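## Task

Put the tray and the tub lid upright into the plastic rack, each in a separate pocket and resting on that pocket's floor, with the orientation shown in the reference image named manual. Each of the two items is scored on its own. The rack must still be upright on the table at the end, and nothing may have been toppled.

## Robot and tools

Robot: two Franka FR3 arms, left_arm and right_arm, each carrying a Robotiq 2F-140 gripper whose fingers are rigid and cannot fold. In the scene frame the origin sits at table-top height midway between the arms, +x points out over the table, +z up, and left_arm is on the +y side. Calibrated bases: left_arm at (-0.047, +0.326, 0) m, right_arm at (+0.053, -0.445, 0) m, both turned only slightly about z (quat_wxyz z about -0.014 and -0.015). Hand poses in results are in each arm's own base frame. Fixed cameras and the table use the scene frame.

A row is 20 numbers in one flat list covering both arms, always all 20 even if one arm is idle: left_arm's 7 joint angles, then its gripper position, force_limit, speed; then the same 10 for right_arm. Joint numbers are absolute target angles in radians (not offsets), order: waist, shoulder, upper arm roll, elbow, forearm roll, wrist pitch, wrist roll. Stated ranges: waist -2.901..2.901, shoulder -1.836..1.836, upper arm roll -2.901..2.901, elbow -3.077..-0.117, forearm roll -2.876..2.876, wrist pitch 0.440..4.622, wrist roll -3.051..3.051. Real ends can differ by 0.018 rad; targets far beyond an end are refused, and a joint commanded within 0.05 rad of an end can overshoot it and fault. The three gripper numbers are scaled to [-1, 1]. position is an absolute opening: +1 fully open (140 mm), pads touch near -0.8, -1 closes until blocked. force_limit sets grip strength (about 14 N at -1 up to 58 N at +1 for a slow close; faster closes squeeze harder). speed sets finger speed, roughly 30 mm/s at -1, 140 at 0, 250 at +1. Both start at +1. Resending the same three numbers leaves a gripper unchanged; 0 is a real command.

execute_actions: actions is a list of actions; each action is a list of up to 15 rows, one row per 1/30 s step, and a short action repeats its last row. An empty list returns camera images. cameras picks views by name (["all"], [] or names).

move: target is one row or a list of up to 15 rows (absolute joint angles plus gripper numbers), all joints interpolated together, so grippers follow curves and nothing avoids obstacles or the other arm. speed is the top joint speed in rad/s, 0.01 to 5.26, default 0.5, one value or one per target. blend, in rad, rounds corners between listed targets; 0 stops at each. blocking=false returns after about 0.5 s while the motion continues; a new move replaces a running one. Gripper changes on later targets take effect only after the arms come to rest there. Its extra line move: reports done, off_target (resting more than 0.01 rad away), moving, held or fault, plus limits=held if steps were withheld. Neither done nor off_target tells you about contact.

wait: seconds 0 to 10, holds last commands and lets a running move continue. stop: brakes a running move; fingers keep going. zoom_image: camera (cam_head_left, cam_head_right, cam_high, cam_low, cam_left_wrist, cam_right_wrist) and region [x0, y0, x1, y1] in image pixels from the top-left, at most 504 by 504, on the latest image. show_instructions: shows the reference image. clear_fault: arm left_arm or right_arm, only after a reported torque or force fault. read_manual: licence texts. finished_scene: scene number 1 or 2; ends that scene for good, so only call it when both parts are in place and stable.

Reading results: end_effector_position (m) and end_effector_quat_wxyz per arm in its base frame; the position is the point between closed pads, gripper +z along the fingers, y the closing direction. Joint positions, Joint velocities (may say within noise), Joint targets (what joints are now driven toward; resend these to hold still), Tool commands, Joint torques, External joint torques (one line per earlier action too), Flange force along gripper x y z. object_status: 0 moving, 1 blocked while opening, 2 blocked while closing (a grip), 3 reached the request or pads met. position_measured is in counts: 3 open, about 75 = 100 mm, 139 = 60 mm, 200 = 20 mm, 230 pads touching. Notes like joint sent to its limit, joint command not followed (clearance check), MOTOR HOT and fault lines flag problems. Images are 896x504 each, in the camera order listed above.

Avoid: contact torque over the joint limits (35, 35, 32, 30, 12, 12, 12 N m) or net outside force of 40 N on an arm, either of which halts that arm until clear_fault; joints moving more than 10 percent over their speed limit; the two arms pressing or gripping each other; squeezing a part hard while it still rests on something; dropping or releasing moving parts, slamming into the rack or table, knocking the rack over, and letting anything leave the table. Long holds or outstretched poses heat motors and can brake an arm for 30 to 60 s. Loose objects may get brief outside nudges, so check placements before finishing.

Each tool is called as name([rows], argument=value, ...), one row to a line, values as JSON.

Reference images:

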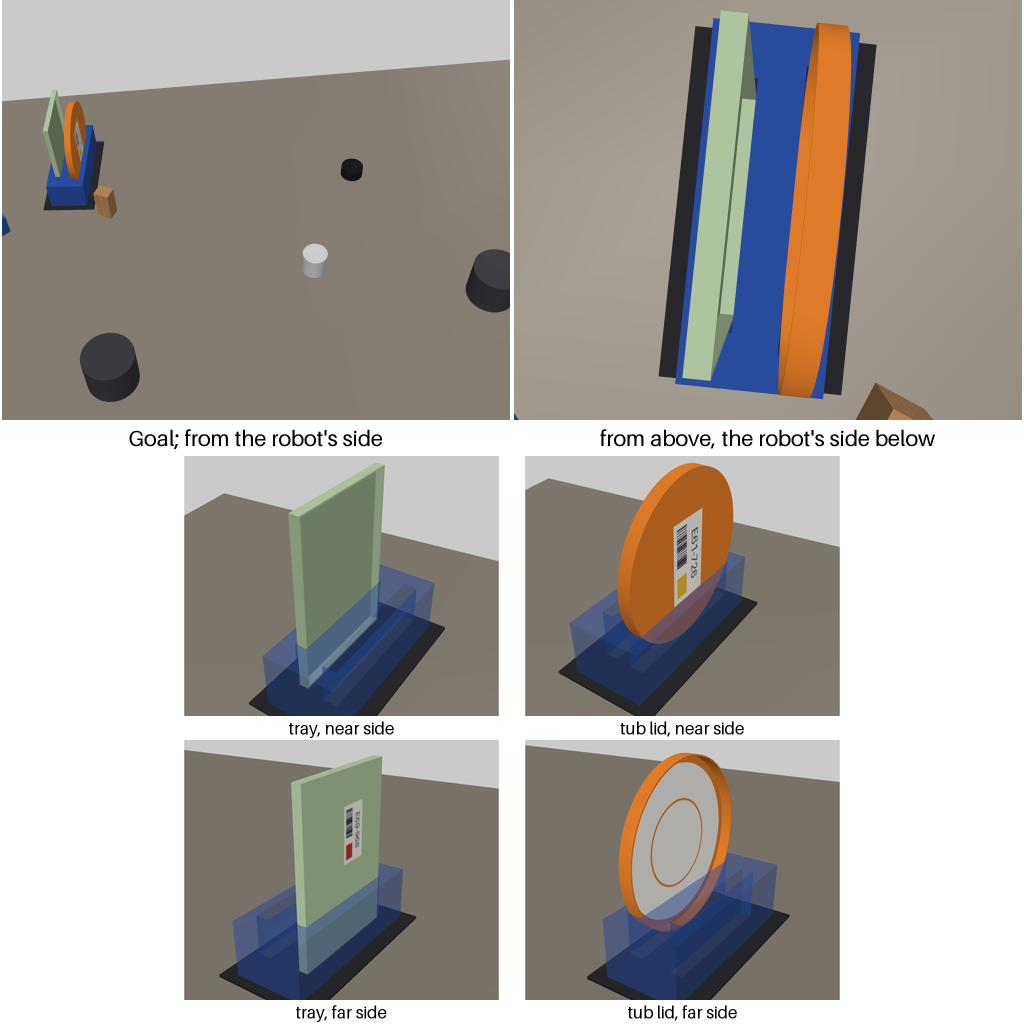

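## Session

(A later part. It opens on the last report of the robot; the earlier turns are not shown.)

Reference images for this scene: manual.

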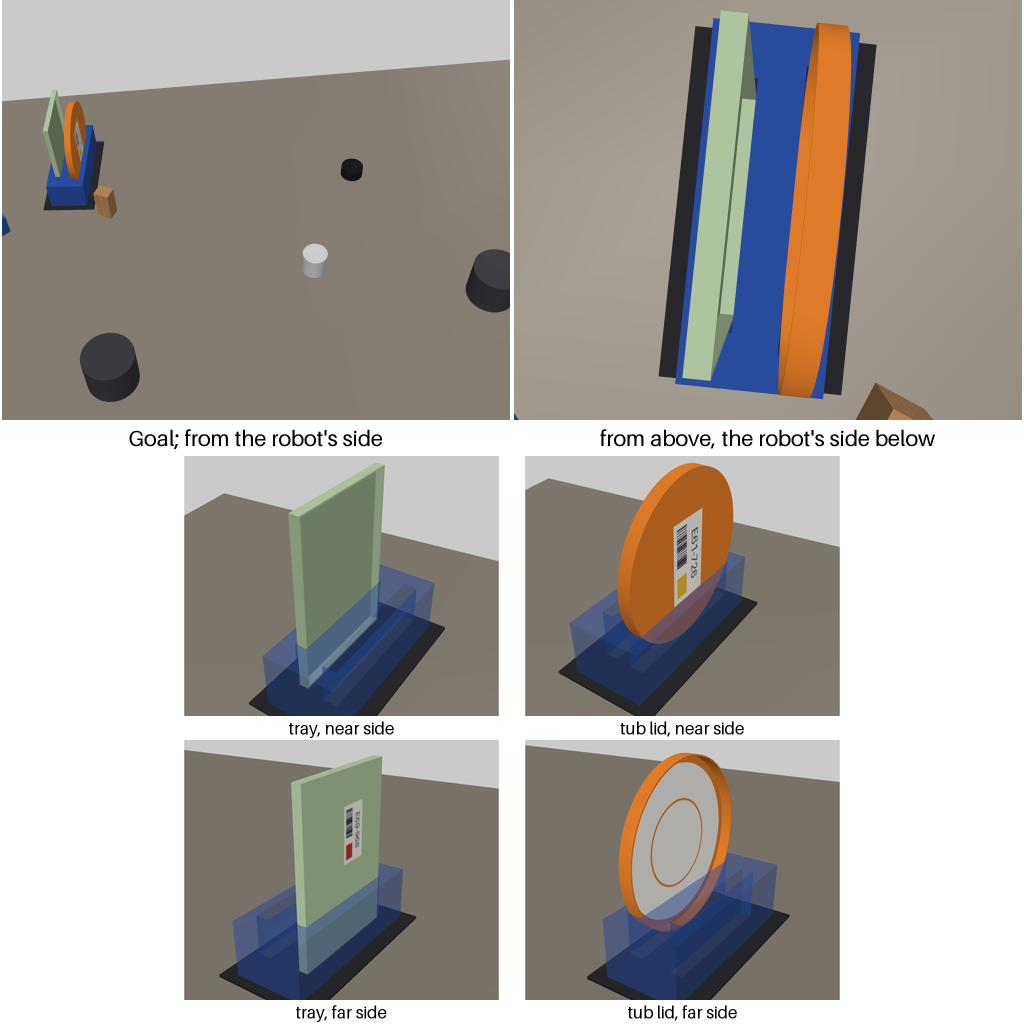

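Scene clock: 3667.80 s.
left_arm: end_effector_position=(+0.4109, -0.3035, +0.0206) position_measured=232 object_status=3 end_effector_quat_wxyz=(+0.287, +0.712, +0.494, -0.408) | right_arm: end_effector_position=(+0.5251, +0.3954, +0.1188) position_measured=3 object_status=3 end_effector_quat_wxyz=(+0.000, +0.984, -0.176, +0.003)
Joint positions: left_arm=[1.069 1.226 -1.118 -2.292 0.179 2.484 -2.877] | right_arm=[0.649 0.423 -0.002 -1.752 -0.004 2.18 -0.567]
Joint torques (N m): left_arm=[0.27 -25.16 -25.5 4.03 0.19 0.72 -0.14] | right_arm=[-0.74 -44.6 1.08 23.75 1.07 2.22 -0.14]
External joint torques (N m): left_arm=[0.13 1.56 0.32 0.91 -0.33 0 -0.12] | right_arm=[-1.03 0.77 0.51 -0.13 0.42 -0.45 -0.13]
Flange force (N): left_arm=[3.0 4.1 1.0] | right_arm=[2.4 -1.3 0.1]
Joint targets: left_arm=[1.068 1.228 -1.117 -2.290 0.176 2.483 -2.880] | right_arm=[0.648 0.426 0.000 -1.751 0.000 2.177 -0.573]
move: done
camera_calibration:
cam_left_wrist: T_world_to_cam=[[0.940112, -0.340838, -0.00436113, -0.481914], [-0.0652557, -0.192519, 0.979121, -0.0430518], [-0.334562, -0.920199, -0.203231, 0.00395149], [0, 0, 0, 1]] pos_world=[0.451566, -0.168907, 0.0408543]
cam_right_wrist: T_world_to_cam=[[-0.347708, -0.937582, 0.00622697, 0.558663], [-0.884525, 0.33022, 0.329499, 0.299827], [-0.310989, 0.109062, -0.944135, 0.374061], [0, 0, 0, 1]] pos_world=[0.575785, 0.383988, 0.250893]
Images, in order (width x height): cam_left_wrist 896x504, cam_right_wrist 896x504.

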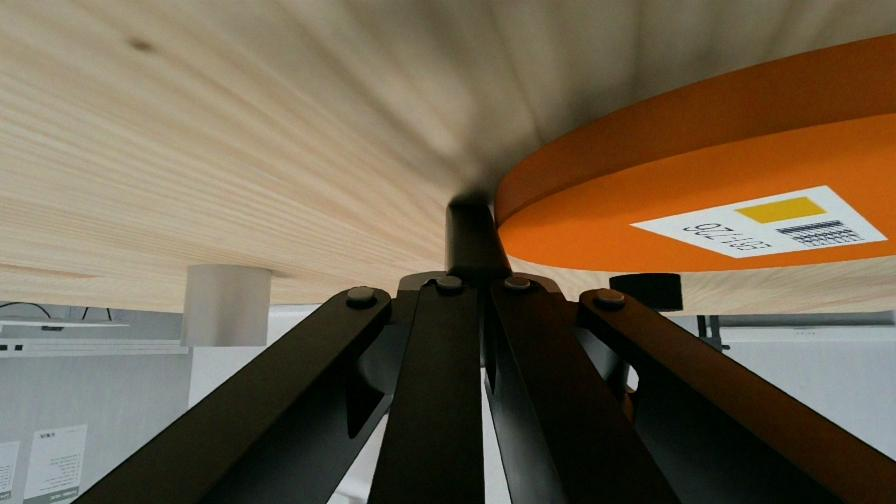

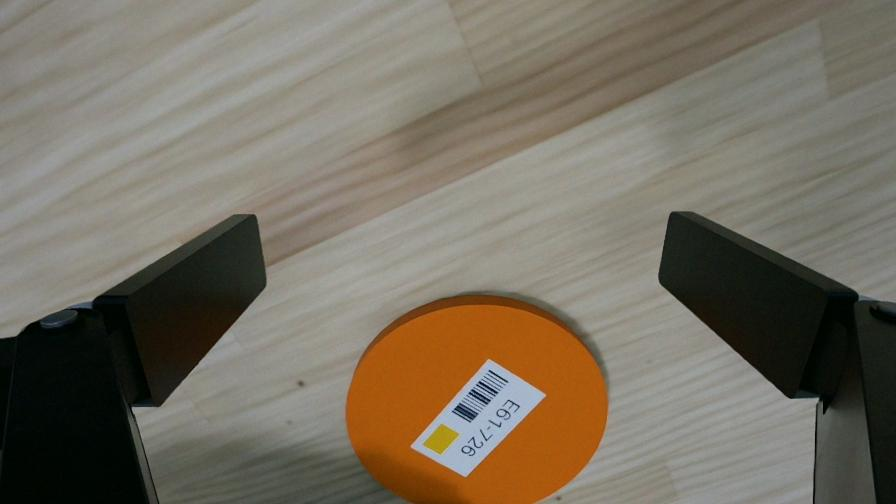

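move([
  [1.0982,1.2221,-1.1172,-2.3284,0.1874,2.4939,-2.8798,-1,-1,-0.5,0.6484,0.4260,0,-1.7511,0,2.1771,-0.5733,1,0,0],
  [1.1313,1.2285,-1.1214,-2.3122,0.2063,2.4513,-2.8798,-1,-1,-0.5,0.7393,0.4611,0,-2.0094,0,2.4705,-0.4824,1,0,0],
  [1.0961,1.2357,-1.1207,-2.2672,0.1930,2.4389,-2.8798,-1,-1,-0.5,0.7393,0.4611,0,-2.0094,0,2.4705,-0.4824,1,0,0],
  [1.0961,1.2357,-1.1207,-2.2672,0.1930,2.4389,-2.8798,-1,-1,-0.5,0.7767,0.4349,0,-2.0537,0,2.4887,-0.4451,1,0,0],
], speed=[0.15,0.15,0.1,0.1], cameras=["cam_left_wrist","cam_right_wrist"])

Scene clock: 3722.43 s.
left_arm: end_effector_position=(+0.4103, -0.2907, +0.0211) position_measured=232 object_status=3 end_effector_quat_wxyz=(+0.282, +0.714, +0.489, -0.415) | right_arm: end_effector_position=(+0.4329, +0.4163, +0.0150) position_measured=3 object_status=3 end_effector_quat_wxyz=(-0.004, +0.985, -0.175, +0.006)
Joint positions: left_arm=[1.093 1.235 -1.12 -2.273 0.196 2.428 -2.877] | right_arm=[0.771 0.434 -0.004 -2.048 -0.004 2.495 -0.449]
Joint velocities: left_arm=[within noise] | right_arm=[0 0 -0.002 -0.002 -0.001 -0.001 0.004]
Joint torques (N m): left_arm=[2.1 -26.58 -27.09 6.45 -0.11 2.45 -0.15] | right_arm=[1.97 -40.98 3.37 16.86 0.89 1.48 0.11]
External joint torques (N m): left_arm=[1.99 0.37 -1.09 3.37 -0.47 1.78 -0.12] | right_arm=[1.82 1.66 2.93 -3.93 0.41 -1.21 0.11]
Flange force (N): left_arm=[1.2 5.1 -1.9] | right_arm=[-7.4 7.2 0.7]
Joint targets: left_arm=[1.096 1.236 -1.121 -2.267 0.193 2.439 -2.880] | right_arm=[0.777 0.435 0.000 -2.054 0.000 2.489 -0.445]
move: off_target (left_arm); left_arm: the wrist pitch is farthest, 0.011 rad from its target
camera_calibration:
cam_left_wrist: T_world_to_cam=[[0.934213, -0.356427, -0.0143344, -0.478904], [-0.0571845, -0.189306, 0.980252, -0.0435124], [-0.352102, -0.914944, -0.197234, 0.024176], [0, 0, 0, 1]] pos_world=[0.453423, -0.156812, 0.0405567]
cam_right_wrist: T_world_to_cam=[[-0.345228, -0.938517, -0.00205115, 0.546191], [-0.887411, 0.325716, 0.326208, 0.248645], [-0.305483, 0.114436, -0.945296, 0.24054], [0, 0, 0, 1]] pos_world=[0.482691, 0.404095, 0.147392]
Images, in order (width x height): cam_left_wrist 896x504, cam_right_wrist 896x504.

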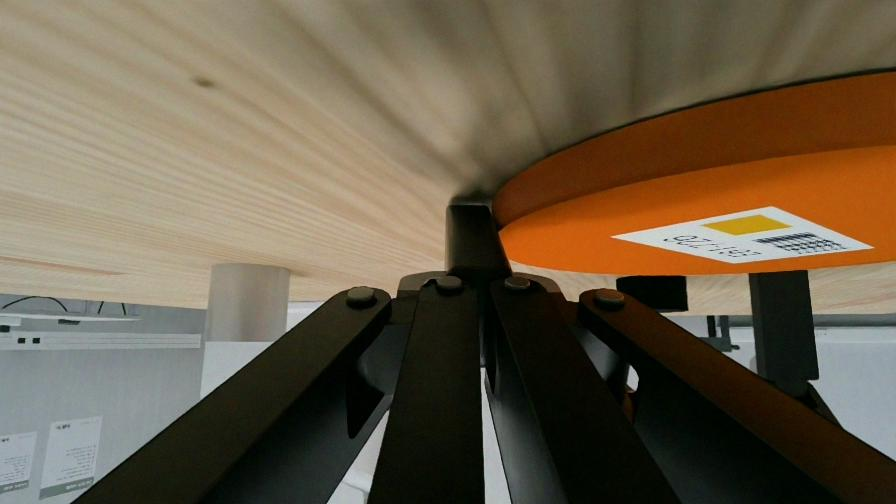

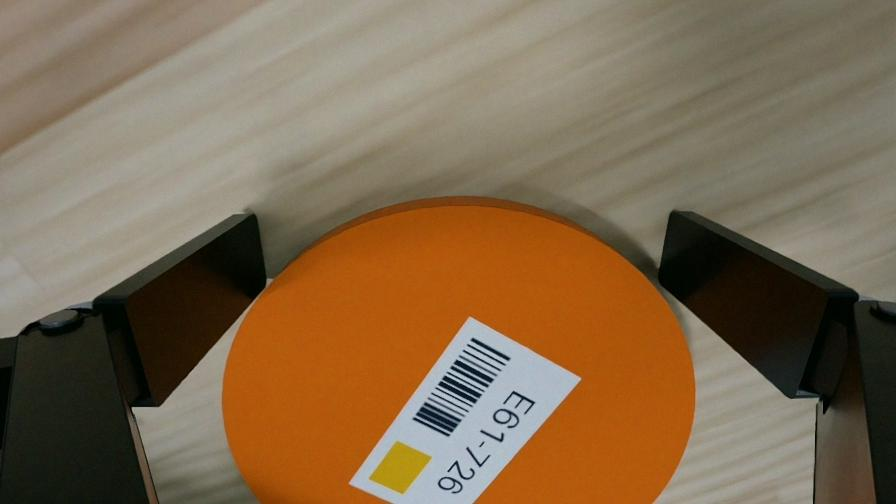

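move(target=[1.0961,1.2357,-1.1207,-2.2672,0.1930,2.4389,-2.8798,-1,-1,-0.5,0.7850,0.4400,0,-2.0450,0,2.4850,-0.4370,1,0,0], speed=0.05, cameras=["cam_right_wrist"])

zoom_image(camera="cam_right_wrist", region=[200, 180, 704, 350])

Scene clock: 3733.20 s.
left_arm: end_effector_position=(+0.4102, -0.2907, +0.0211) position_measured=232 object_status=3 end_effector_quat_wxyz=(+0.282, +0.714, +0.489, -0.415) | right_arm: end_effector_position=(+0.4320, +0.4212, +0.0164) position_measured=3 object_status=3 end_effector_quat_wxyz=(-0.006, +0.984, -0.175, +0.007)
Joint positions: left_arm=[1.093 1.235 -1.12 -2.273 0.196 2.428 -2.877] | right_arm=[0.779 0.435 -0.004 -2.042 -0.004 2.495 -0.44]
Joint torques (N m): left_arm=[2.11 -26.55 -27.06 6.67 -0.06 2.67 -0.16] | right_arm=[2.86 -40.45 3.69 18.27 1.04 1.2 0.19]
External joint torques (N m): left_arm=[2.04 0.3 -1.12 3.69 -0.42 2.01 -0.13] | right_arm=[2.73 2.22 3.28 -2.52 0.56 -1.49 0.19]
Flange force (N): left_arm=[1.4 5.7 -1.6] | right_arm=[-5.5 0.0 1.4]
Joint targets: left_arm=[1.096 1.236 -1.121 -2.267 0.193 2.439 -2.880] | right_arm=[0.785 0.440 0.000 -2.045 0.000 2.485 -0.437]
move: off_target (left_arm); left_arm: the wrist pitch is farthest, 0.011 rad from its target
camera_calibration:
cam_right_wrist: T_world_to_cam=[[-0.346397, -0.938069, -0.00599167, 0.550936], [-0.887997, 0.325835, 0.324489, 0.246027], [-0.302441, 0.117723, -0.94587, 0.238324], [0, 0, 0, 1]] pos_world=[0.481392, 0.408596, 0.148891]
Images, in order (width x height): cam_right_wrist 896x504.

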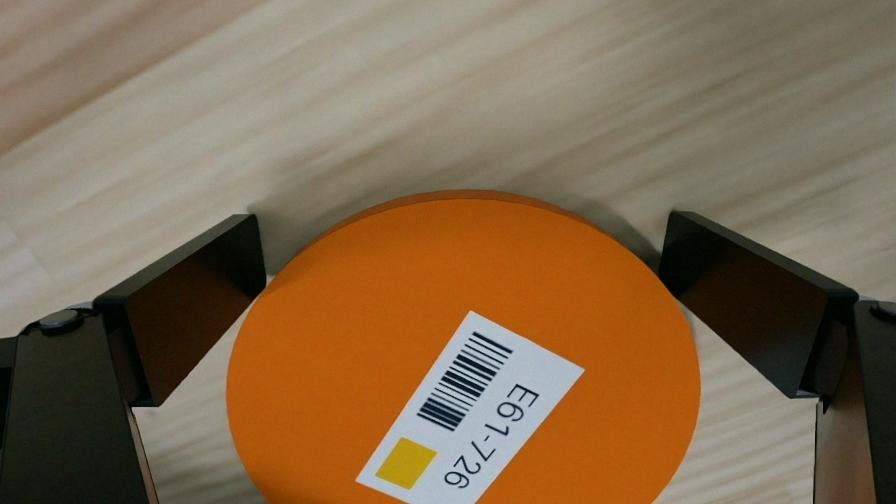

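Scaled by 1.000.

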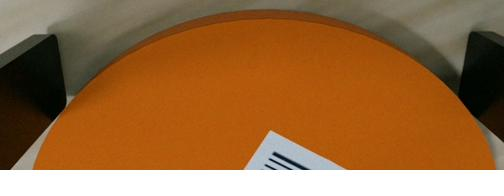

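move([
  [1.1051,1.2339,-1.1209,-2.2788,0.1964,2.4421,-2.8798,-1,-1,-0.5,1.1264,0.3416,-0.2504,-2.1497,-0.2964,2.5463,-0.0873,1,0,0],
  [1.1137,1.2321,-1.1211,-2.2897,0.1997,2.4451,-2.8798,-1,-1,-0.5,1.5418,0.3094,-0.5486,-2.1981,-0.6011,2.4840,0.2793,1,0,0],
], speed=[0.15,0.15], blend=[0.03,0], cameras=["cam_right_wrist","cam_low","cam_left_wrist"])

Scene clock: 3870.53 s.
left_arm: end_effector_position=(+0.4004, -0.2887, +0.0205) position_measured=232 object_status=3 end_effector_quat_wxyz=(+0.279, +0.712, +0.489, -0.420) | right_arm: end_effector_position=(+0.4082, +0.4284, +0.0824) position_measured=3 object_status=3 end_effector_quat_wxyz=(+0.046, +0.950, -0.171, +0.256)
Joint positions: left_arm=[1.11 1.235 -1.117 -2.295 0.199 2.427 -2.878] | right_arm=[1.534 0.31 -0.555 -2.194 -0.6 2.483 0.272]
Joint velocities: left_arm=[within noise] | right_arm=[0.001 0.001 -0.001 -0.001 -0.001 -0.002 0.006]
Joint torques (N m): left_arm=[2.6 -26.63 -28.58 7.08 0.41 3.63 -0.1] | right_arm=[3.32 -33.14 -0.3 17.7 1.16 2.25 0.22]
External joint torques (N m): left_arm=[2.31 -0.2 -2.96 4.29 0.07 2.99 -0.07] | right_arm=[3.3 0.76 4.51 -2.6 0.6 0.37 0.21]
Flange force (N): left_arm=[-1.8 5.5 -2.2] | right_arm=[-7.9 3.9 -1.5]
Joint targets: left_arm=[1.114 1.232 -1.121 -2.290 0.200 2.445 -2.880] | right_arm=[1.542 0.309 -0.549 -2.198 -0.601 2.484 0.279]
move: off_target (left_arm); left_arm: the wrist pitch is farthest, 0.018 rad from its target
camera_calibration:
cam_left_wrist: T_world_to_cam=[[0.932858, -0.359429, -0.0242238, -0.469114], [-0.0462337, -0.186139, 0.981435, -0.0466344], [-0.357265, -0.91442, -0.190259, 0.0244719], [0, 0, 0, 1]] pos_world=[0.444203, -0.154916, 0.0390609]
cam_right_wrist: T_world_to_cam=[[-0.354097, -0.935187, 0.00640245, 0.550756], [-0.919722, 0.346985, -0.183609, 0.246957], [0.169487, -0.0709038, -0.982979, 0.183924], [0, 0, 0, 1]] pos_world=[0.39098, 0.44241, 0.22261]
Images, in order (width x height): cam_low 896x504, cam_left_wrist 896x504, cam_right_wrist 896x504.

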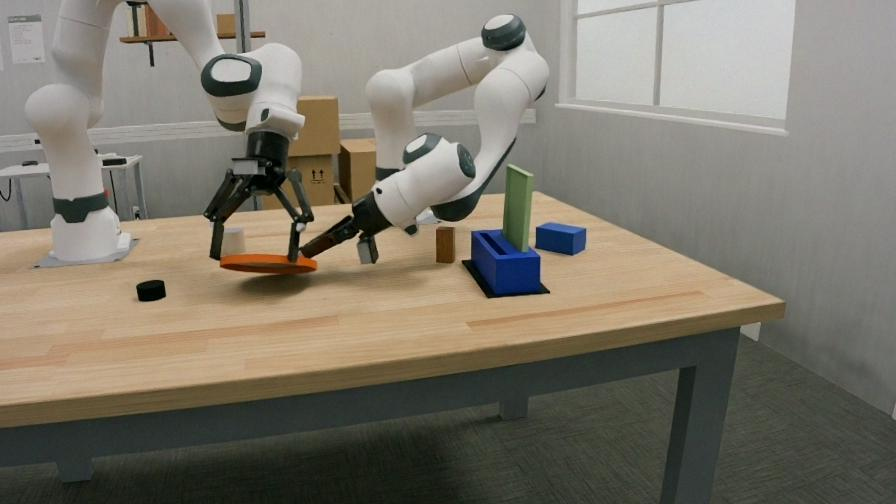

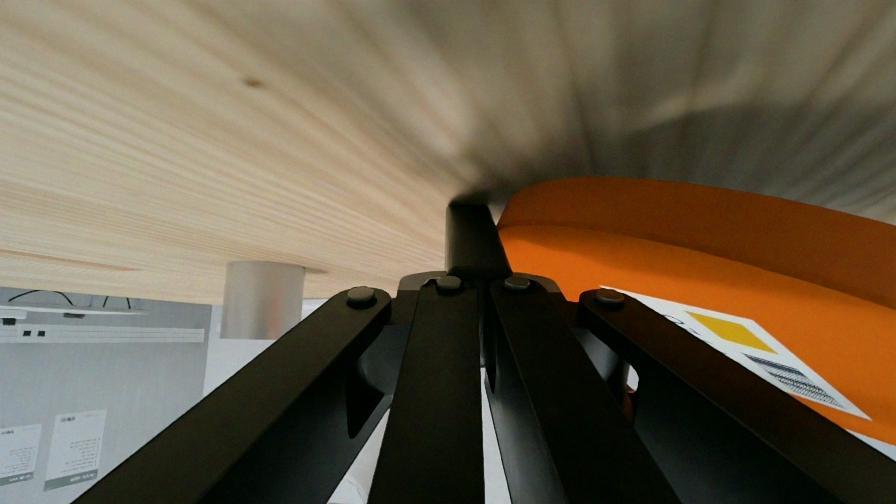

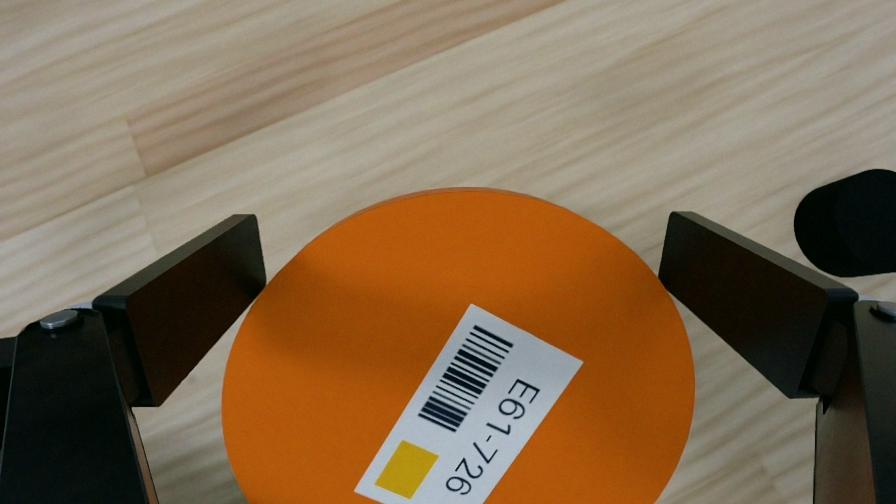

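zoom_image(camera="cam_right_wrist", region=[580, 190, 780, 350])

zoom_image(camera="cam_right_wrist", region=[180, 190, 380, 350])

zoom_image(camera="cam_low", region=[180, 200, 380, 300])

Scaled by 2.520 from the camera's 896x504 image, which has a finer 1280x720 frame.

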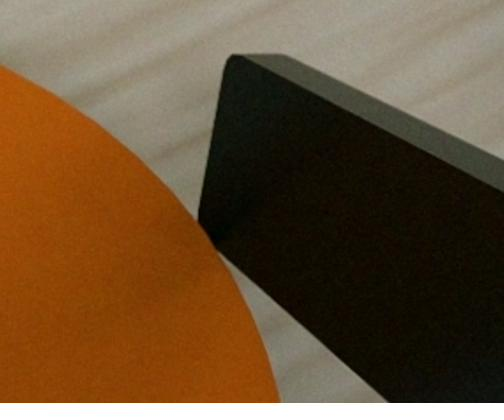

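Scaled by 2.520 from the camera's 896x504 image, which has a finer 1280x720 frame.

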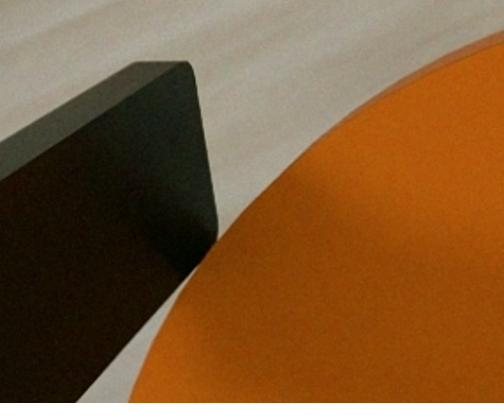

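Scaled by 2.520 from the camera's 896x504 image, which has a finer 1280x720 frame.

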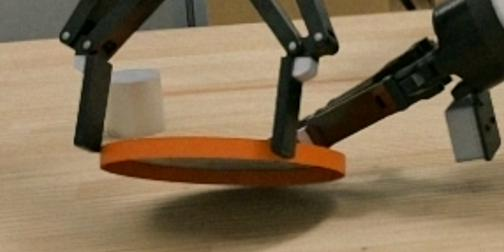

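move(target=[1.1212,1.2306,-1.1212,-2.2993,0.2025,2.4478,-2.8798,-1,-1,-0.5,1.5537,0.2963,-0.3992,-2.1796,-0.9245,2.2496,0.6283,1,0,0], speed=0.15, cameras=["cam_right_wrist","cam_low","cam_left_wrist"])

Scene clock: 3884.03 s.
left_arm: end_effector_position=(+0.3963, -0.2887, +0.0205) position_measured=232 object_status=3 end_effector_quat_wxyz=(+0.279, +0.712, +0.488, -0.421) | right_arm: end_effector_position=(+0.3898, +0.4353, +0.1123) position_measured=3 object_status=3 end_effector_quat_wxyz=(+0.068, +0.908, -0.166, +0.378)
Joint positions: left_arm=[1.116 1.234 -1.117 -2.306 0.201 2.429 -2.878] | right_arm=[1.548 0.295 -0.408 -2.175 -0.924 2.246 0.624]
Joint velocities: left_arm=[within noise] | right_arm=[-0.001 0.001 0 0 0 -0.002 0.004]
Joint torques (N m): left_arm=[3.17 -26.89 -28.38 7.64 0.49 3.62 -0.15] | right_arm=[2.46 -33.34 0.82 16.81 0.76 1.39 0.27]
External joint torques (N m): left_arm=[2.9 -0.68 -2.81 4.93 0.15 2.98 -0.12] | right_arm=[2.44 1.83 4.37 -3.32 0.75 0.64 0.25]
Flange force (N): left_arm=[-1.4 5.7 -3.8] | right_arm=[-7.6 5.3 -1.4]
Joint targets: left_arm=[1.121 1.231 -1.121 -2.299 0.203 2.448 -2.880] | right_arm=[1.554 0.296 -0.399 -2.180 -0.925 2.250 0.628]
move: off_target (left_arm); left_arm: the wrist pitch is farthest, 0.018 rad from its target
camera_calibration:
cam_left_wrist: T_world_to_cam=[[0.932153, -0.361181, -0.02529, -0.465396], [-0.0450551, -0.185019, 0.981702, -0.0469765], [-0.359251, -0.913956, -0.188739, 0.0239251], [0, 0, 0, 1]] pos_world=[0.440298, -0.154917, 0.0388626]
cam_right_wrist: T_world_to_cam=[[-0.359772, -0.933035, 0.00309517, 0.552121], [-0.841627, 0.32309, -0.432755, 0.240983], [0.402776, -0.158298, -0.901506, 0.154922], [0, 0, 0, 1]] pos_world=[0.339056, 0.461813, 0.242241]
Images, in order (width x height): cam_low 896x504, cam_left_wrist 896x504, cam_right_wrist 896x504.

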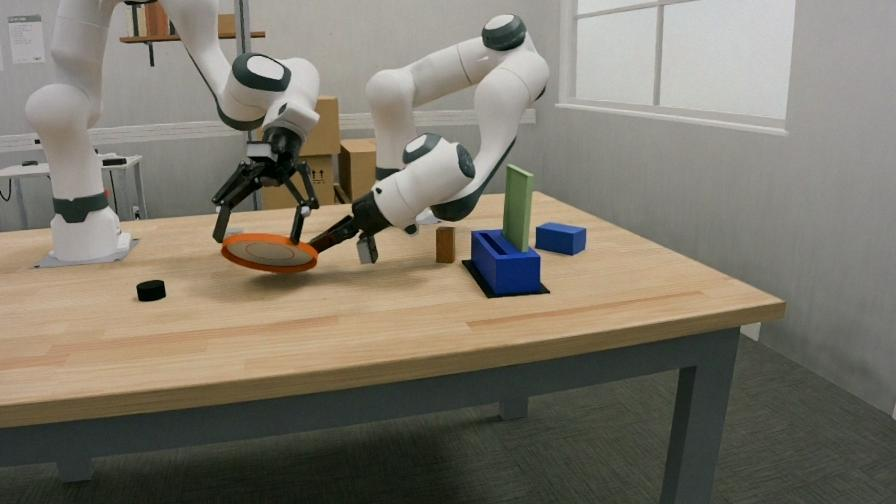

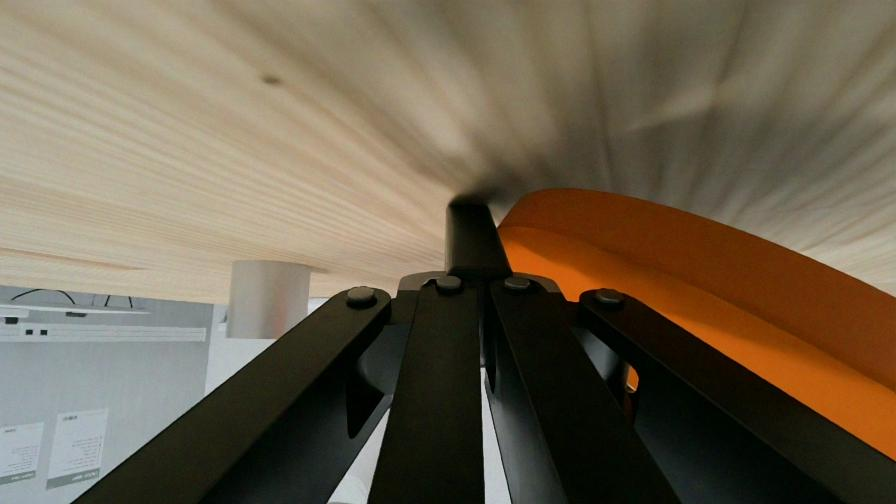

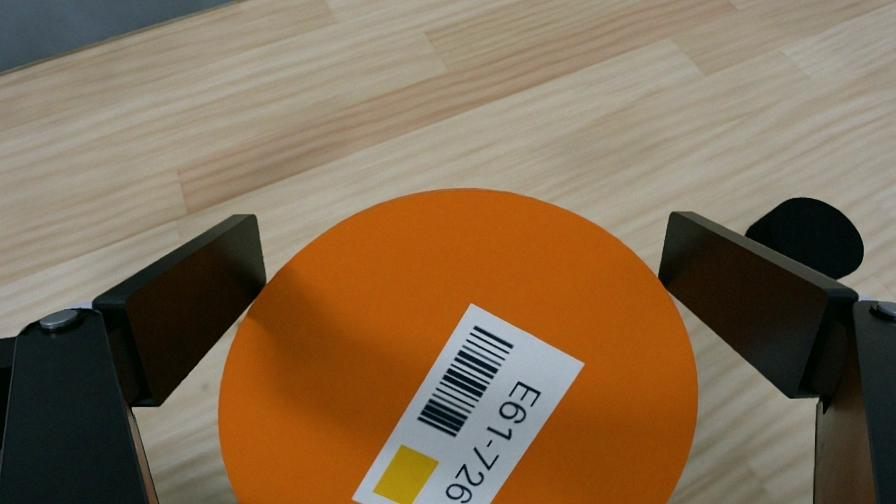

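move(target=[1.1262,1.2296,-1.1213,-2.3057,0.2044,2.4496,-2.8798,-1,-1,-0.5,1.6588,0.3793,-0.3314,-2.1258,-1.0514,1.9916,0.8290,1,0,0], speed=0.12, cameras=["cam_right_wrist","cam_low","cam_left_wrist"])

Scene clock: 3893.63 s.
left_arm: end_effector_position=(+0.3958, -0.2876, +0.0209) position_measured=232 object_status=3 end_effector_quat_wxyz=(+0.280, +0.711, +0.489, -0.420) | right_arm: end_effector_position=(+0.3632, +0.4458, +0.1366) position_measured=3 object_status=3 end_effector_quat_wxyz=(+0.088, +0.850, -0.158, +0.495)
Joint positions: left_arm=[1.122 1.233 -1.118 -2.312 0.203 2.432 -2.878] | right_arm=[1.653 0.373 -0.341 -2.121 -1.053 1.985 0.826]
Joint velocities: left_arm=[within noise] | right_arm=[0.001 0.001 0.001 0 0.001 -0.002 0.005]
Joint torques (N m): left_arm=[2.68 -26.42 -27.58 7.27 0.63 3.42 -0.1] | right_arm=[2.51 -33.89 0.58 15.9 0.64 0.79 0.17]
External joint torques (N m): left_arm=[2.58 -0.39 -2.02 4.72 0.27 2.8 -0.07] | right_arm=[2.45 3.09 4.59 -3.16 1.26 1.15 0.15]
Flange force (N): left_arm=[0.3 6.2 -2.5] | right_arm=[-9.1 3.5 -1.5]
Joint targets: left_arm=[1.126 1.230 -1.121 -2.306 0.204 2.450 -2.880] | right_arm=[1.659 0.379 -0.331 -2.126 -1.051 1.992 0.829]
move: off_target (left_arm); left_arm: the wrist pitch is farthest, 0.017 rad from its target
camera_calibration:
cam_left_wrist: T_world_to_cam=[[0.933086, -0.358873, -0.0236687, -0.464329], [-0.0464109, -0.185407, 0.981565, -0.046739], [-0.356646, -0.914786, -0.189657, 0.0235951], [0, 0, 0, 1]] pos_world=[0.439505, -0.153717, 0.0393623]
cam_right_wrist: T_world_to_cam=[[-0.363292, -0.931669, -0.00327772, 0.553814], [-0.705112, 0.277245, -0.65265, 0.226668], [0.608963, -0.234792, -0.757652, 0.128692], [0, 0, 0, 1]] pos_world=[0.282654, 0.483345, 0.247254]
Images, in order (width x height): cam_low 896x504, cam_left_wrist 896x504, cam_right_wrist 896x504.

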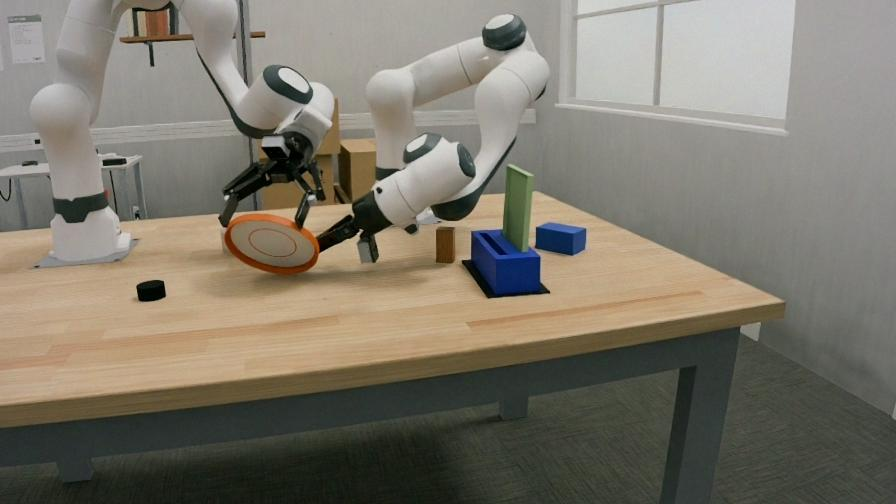

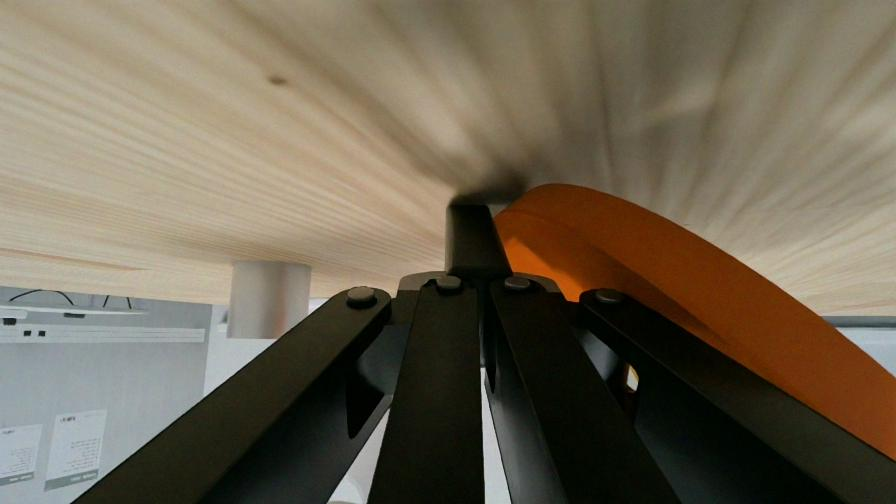

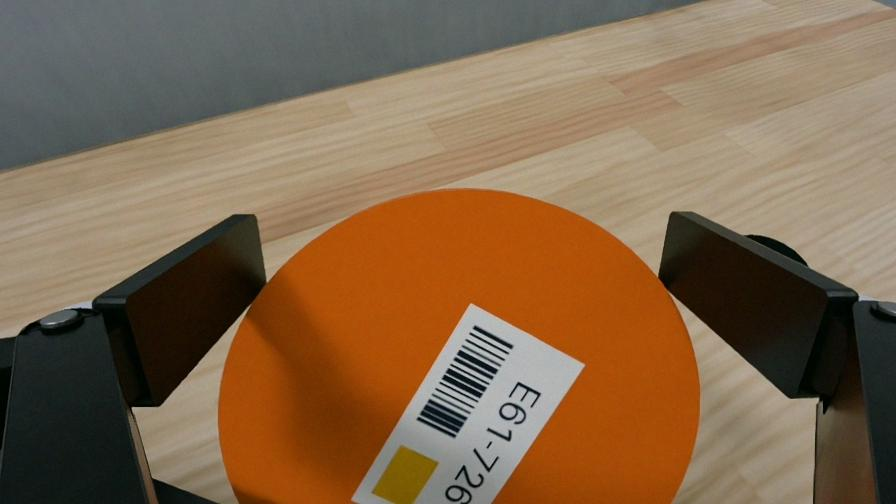

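move(target=[1.1300,1.2288,-1.1214,-2.3105,0.2058,2.4509,-2.8798,-1,-1,-0.5,1.8340,0.5583,-0.3625,-2.0246,-1.0647,1.7689,0.9425,1,0,0], speed=0.12, cameras=["cam_right_wrist","cam_low","cam_left_wrist"])

Scene clock: 3900.83 s.
left_arm: end_effector_position=(+0.3989, -0.2848, +0.0212) position_measured=232 object_status=3 end_effector_quat_wxyz=(+0.282, +0.711, +0.492, -0.416) | right_arm: end_effector_position=(+0.3298, +0.4546, +0.1476) position_measured=3 object_status=3 end_effector_quat_wxyz=(+0.117, +0.776, -0.138, +0.604)
Joint positions: left_arm=[1.13 1.23 -1.12 -2.315 0.204 2.438 -2.878] | right_arm=[1.829 0.554 -0.371 -2.027 -1.069 1.753 0.925]
Joint velocities: left_arm=[0.002 0.002 0.002 0.001 0.001 0.005 0] | right_arm=[within noise]
Joint torques (N m): left_arm=[0.14 -25.21 -27.25 4.78 0.64 2.56 -0.11] | right_arm=[1.63 -37.39 -2.46 17.3 -0.3 1.25 1.11]
External joint torques (N m): left_arm=[-0.01 0.79 -1.75 2.18 0.26 1.92 -0.08] | right_arm=[1.6 2.25 4.2 0.2 0.79 2.63 1.08]
Flange force (N): left_arm=[-0.2 6.0 2.6] | right_arm=[-10.6 -3.1 -1.1]
Joint targets: left_arm=[1.130 1.229 -1.121 -2.311 0.206 2.451 -2.880] | right_arm=[1.834 0.558 -0.363 -2.025 -1.065 1.769 0.943]
move: off_target (left_arm, right_arm); left_arm: the wrist pitch is farthest, 0.013 rad from its target; right_arm: the wrist roll is farthest, 0.018 rad from its target
camera_calibration:
cam_left_wrist: T_world_to_cam=[[0.936355, -0.350525, -0.0192576, -0.465166], [-0.0501948, -0.187974, 0.980891, -0.0455556], [-0.347447, -0.917495, -0.193605, 0.0228914], [0, 0, 0, 1]] pos_world=[0.441227, -0.150613, 0.040159]
cam_right_wrist: T_world_to_cam=[[-0.362296, -0.931932, 0.0156408, 0.546792], [-0.520839, 0.188507, -0.832581, 0.213956], [0.772961, -0.309787, -0.553682, 0.109393], [0, 0, 0, 1]] pos_world=[0.224981, 0.503129, 0.230152]
Images, in order (width x height): cam_low 896x504, cam_left_wrist 896x504, cam_right_wrist 896x504.

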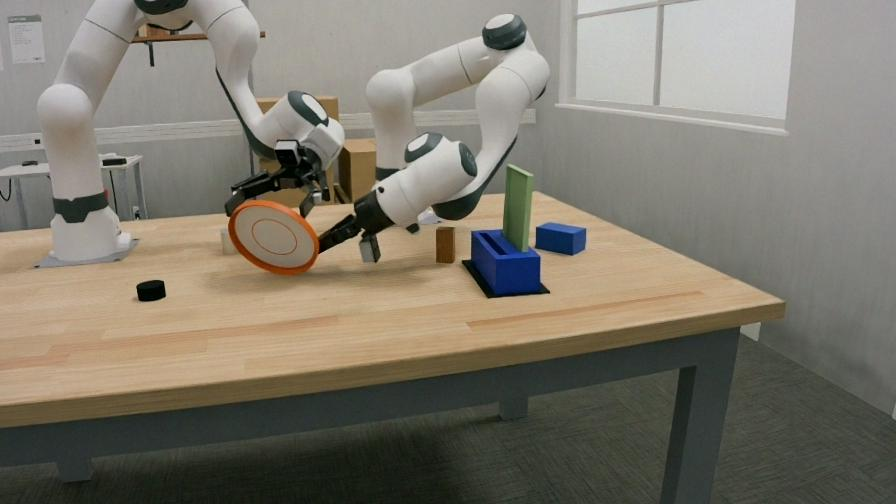

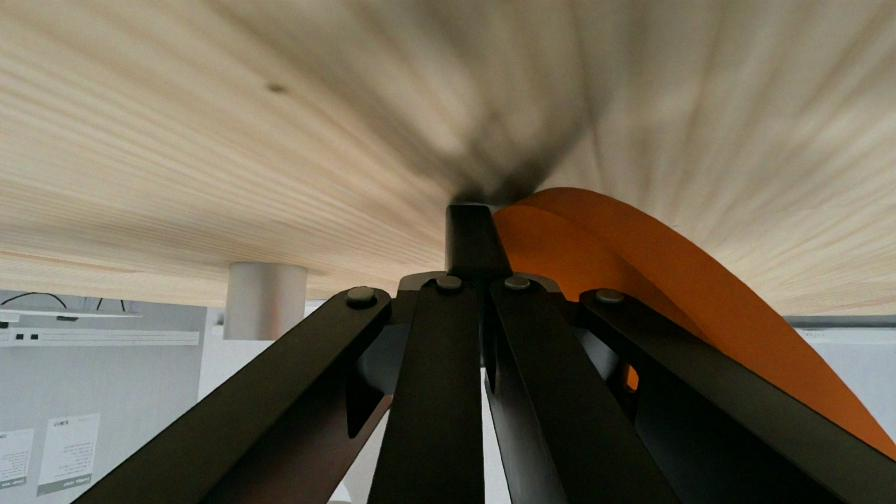

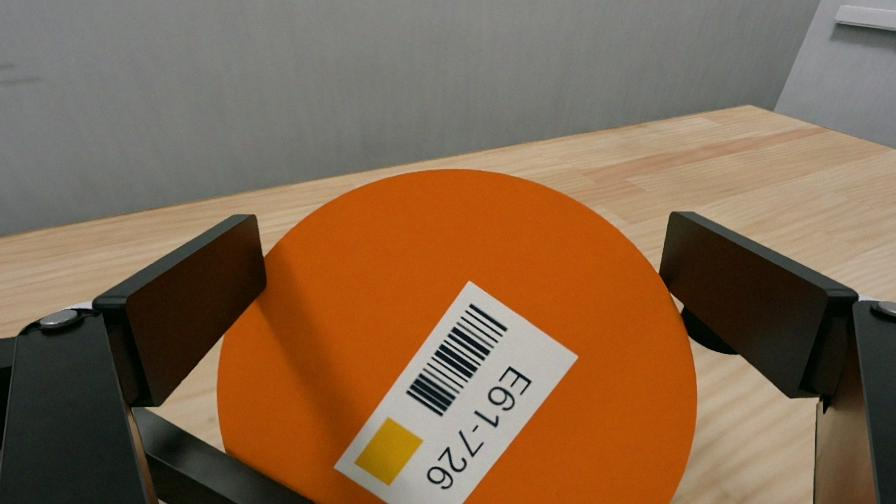

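move(target=[1.1363,1.2275,-1.1215,-2.3186,0.2082,2.4531,-2.8798,-1,-1,-0.5,1.9689,0.8021,-0.3957,-1.8703,-1.0334,1.5684,0.9948,1,0,0], speed=0.12, cameras=["cam_right_wrist","cam_low","cam_left_wrist"])

Scene clock: 3914.40 s.
left_arm: end_effector_position=(+0.4030, -0.2831, +0.0209) position_measured=232 object_status=3 end_effector_quat_wxyz=(+0.286, +0.709, +0.495, -0.412) | right_arm: end_effector_position=(+0.2877, +0.4751, +0.1408) position_measured=3 object_status=3 end_effector_quat_wxyz=(+0.124, +0.698, -0.119, +0.695)
Joint positions: left_arm=[1.135 1.229 -1.121 -2.318 0.206 2.451 -2.878] | right_arm=[1.968 0.799 -0.394 -1.871 -1.038 1.571 0.987]
Joint velocities: left_arm=[within noise] | right_arm=[-0.001 0 0 0 0.001 -0.001 0.004]
Joint torques (N m): left_arm=[0.74 -25.4 -26.28 2.63 0.87 1.04 -0.11] | right_arm=[-0.6 -41.88 -9.9 14.12 -0.94 -2.44 0.35]
External joint torques (N m): left_arm=[0.55 0.63 -0.72 -0.07 0.45 0.35 -0.08] | right_arm=[-0.36 0.99 0.18 -0.61 0.44 -0.3 0.32]
Flange force (N): left_arm=[-1.0 -1.4 -0.2] | right_arm=[-2.3 0.5 -0.3]
Joint targets: left_arm=[1.136 1.228 -1.122 -2.319 0.208 2.453 -2.880] | right_arm=[1.969 0.802 -0.396 -1.870 -1.033 1.568 0.995]
move: done
camera_calibration:
cam_left_wrist: T_world_to_cam=[[0.94084, -0.338619, -0.0125216, -0.466972], [-0.0553565, -0.190053, 0.980212, -0.0433143], [-0.334298, -0.92153, -0.197554, 0.0194761], [0, 0, 0, 1]] pos_world=[0.443459, -0.14841, 0.0404575]
cam_right_wrist: T_world_to_cam=[[-0.345057, -0.938559, 0.00646506, 0.550292], [-0.318866, 0.110746, -0.941307, 0.176713], [0.882757, -0.326866, -0.337489, 0.0905704], [0, 0, 0, 1]] pos_world=[0.166278, 0.526516, 0.19335]
Images, in order (width x height): cam_low 896x504, cam_left_wrist 896x504, cam_right_wrist 896x504.

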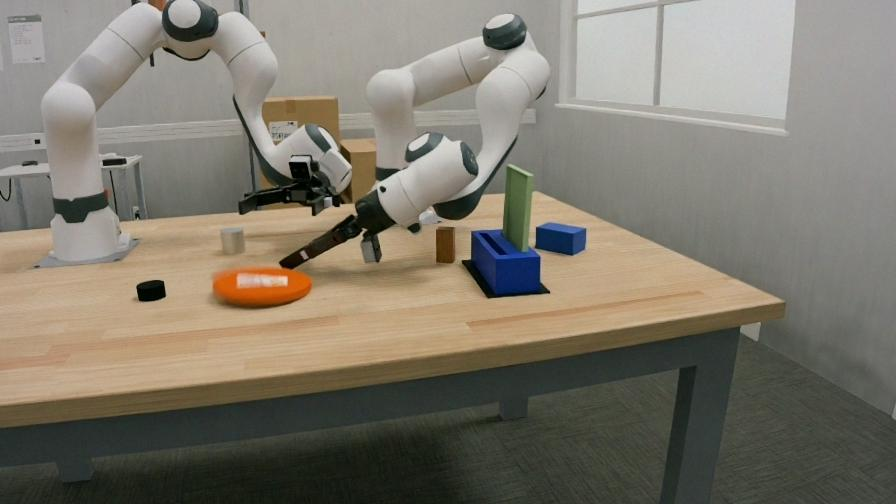

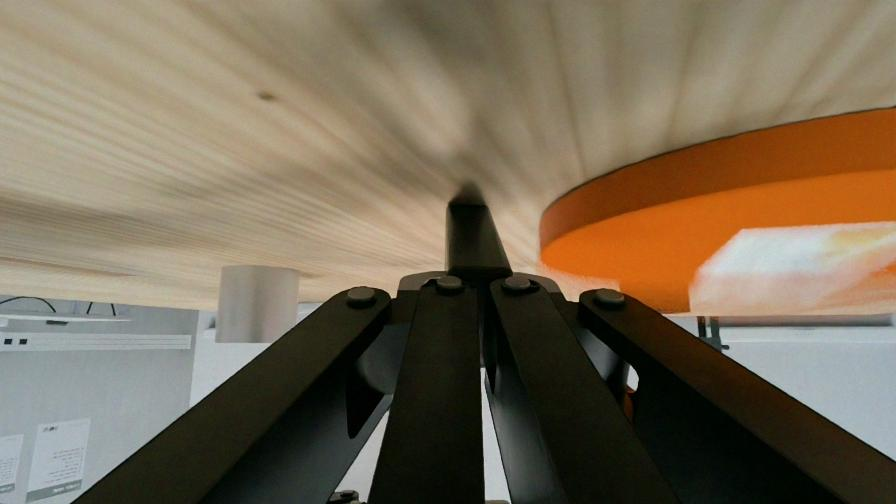

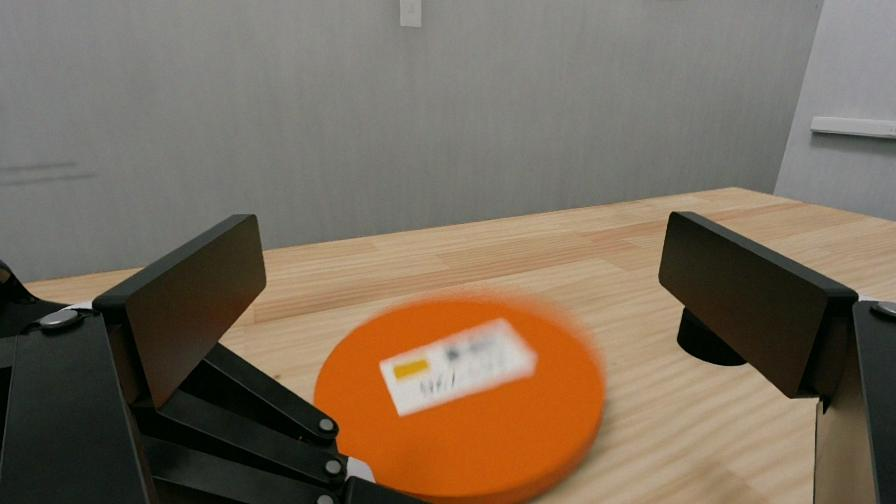

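move([
  [1.1363,1.2275,-1.1215,-2.3186,0.2082,2.4531,-2.8798,-1,-1,-0.5,1.6588,0.3793,-0.3314,-2.1258,-1.0514,1.9916,0.8290,1,0,0],
  [1.1363,1.2275,-1.1215,-2.3186,0.2082,2.4531,-2.8798,-1,-1,-0.5,1.5418,0.3094,-0.5486,-2.1981,-0.6011,2.4840,0.2793,1,0,0],
  [1.1363,1.2275,-1.1215,-2.3186,0.2082,2.4531,-2.8798,-1,-1,-0.5,0.6484,0.4260,0,-1.7511,0,2.1771,-0.5733,1,0,0],
], speed=[0.4,0.4,0.5], blend=[0.1,0.1,0], cameras=["cam_right_wrist","cam_left_wrist"])

Scene clock: 3983.27 s.
left_arm: end_effector_position=(+0.4030, -0.2831, +0.0209) position_measured=232 object_status=3 end_effector_quat_wxyz=(+0.286, +0.709, +0.495, -0.412) | right_arm: end_effector_position=(+0.5251, +0.3956, +0.1188) position_measured=3 object_status=3 end_effector_quat_wxyz=(+0.000, +0.984, -0.177, +0.003)
Joint positions: left_arm=[1.135 1.229 -1.121 -2.318 0.206 2.451 -2.878] | right_arm=[0.649 0.423 -0.002 -1.752 -0.004 2.18 -0.566]
Joint velocities: left_arm=[within noise] | right_arm=[0.001 0 -0.001 -0.001 0 0 -0.007]
Joint torques (N m): left_arm=[0.81 -25.41 -26.28 2.59 0.86 1.02 -0.08] | right_arm=[-0.78 -44.57 1.06 23.79 1.07 2.22 -0.03]
External joint torques (N m): left_arm=[0.74 0.57 -0.74 -0.01 0.44 0.36 -0.05] | right_arm=[-0.83 0.75 0.69 -0.03 0.43 -0.43 -0.03]
Flange force (N): left_arm=[-1.1 -1.7 -0.7] | right_arm=[2.2 -1.9 0.1]
Joint targets: left_arm=[1.136 1.228 -1.122 -2.319 0.208 2.453 -2.880] | right_arm=[0.648 0.426 0.000 -1.751 0.000 2.177 -0.573]
move: done
camera_calibration:
cam_left_wrist: T_world_to_cam=[[0.94084, -0.338619, -0.0125216, -0.466972], [-0.0553565, -0.190053, 0.980212, -0.0433143], [-0.334298, -0.92153, -0.197554, 0.0194761], [0, 0, 0, 1]] pos_world=[0.443459, -0.14841, 0.0404575]
cam_right_wrist: T_world_to_cam=[[-0.349109, -0.937062, 0.00619846, 0.559333], [-0.884043, 0.331536, 0.329471, 0.298896], [-0.31079, 0.109542, -0.944145, 0.373817], [0, 0, 0, 1]] pos_world=[0.575683, 0.384087, 0.250993]
Images, in order (width x height): cam_left_wrist 896x504, cam_right_wrist 896x504.

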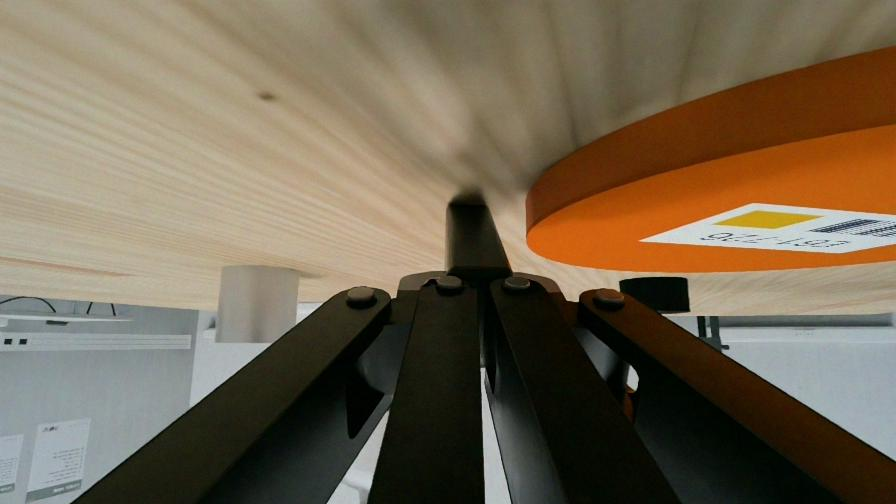

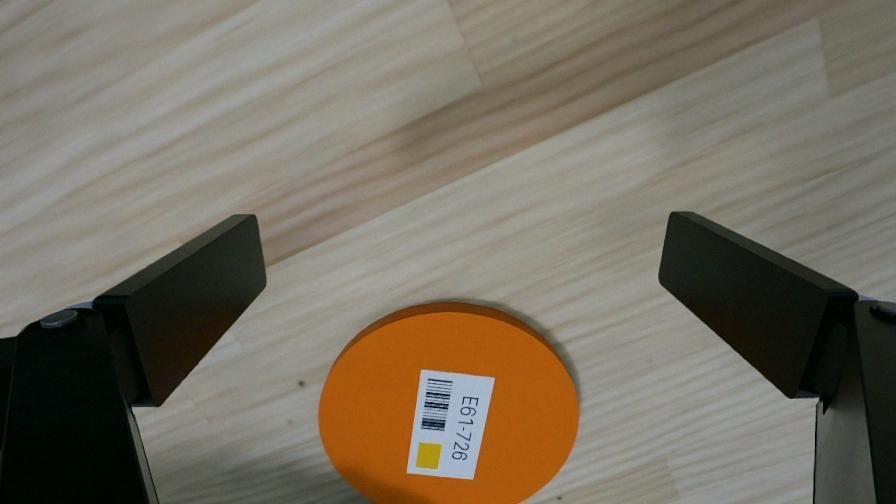

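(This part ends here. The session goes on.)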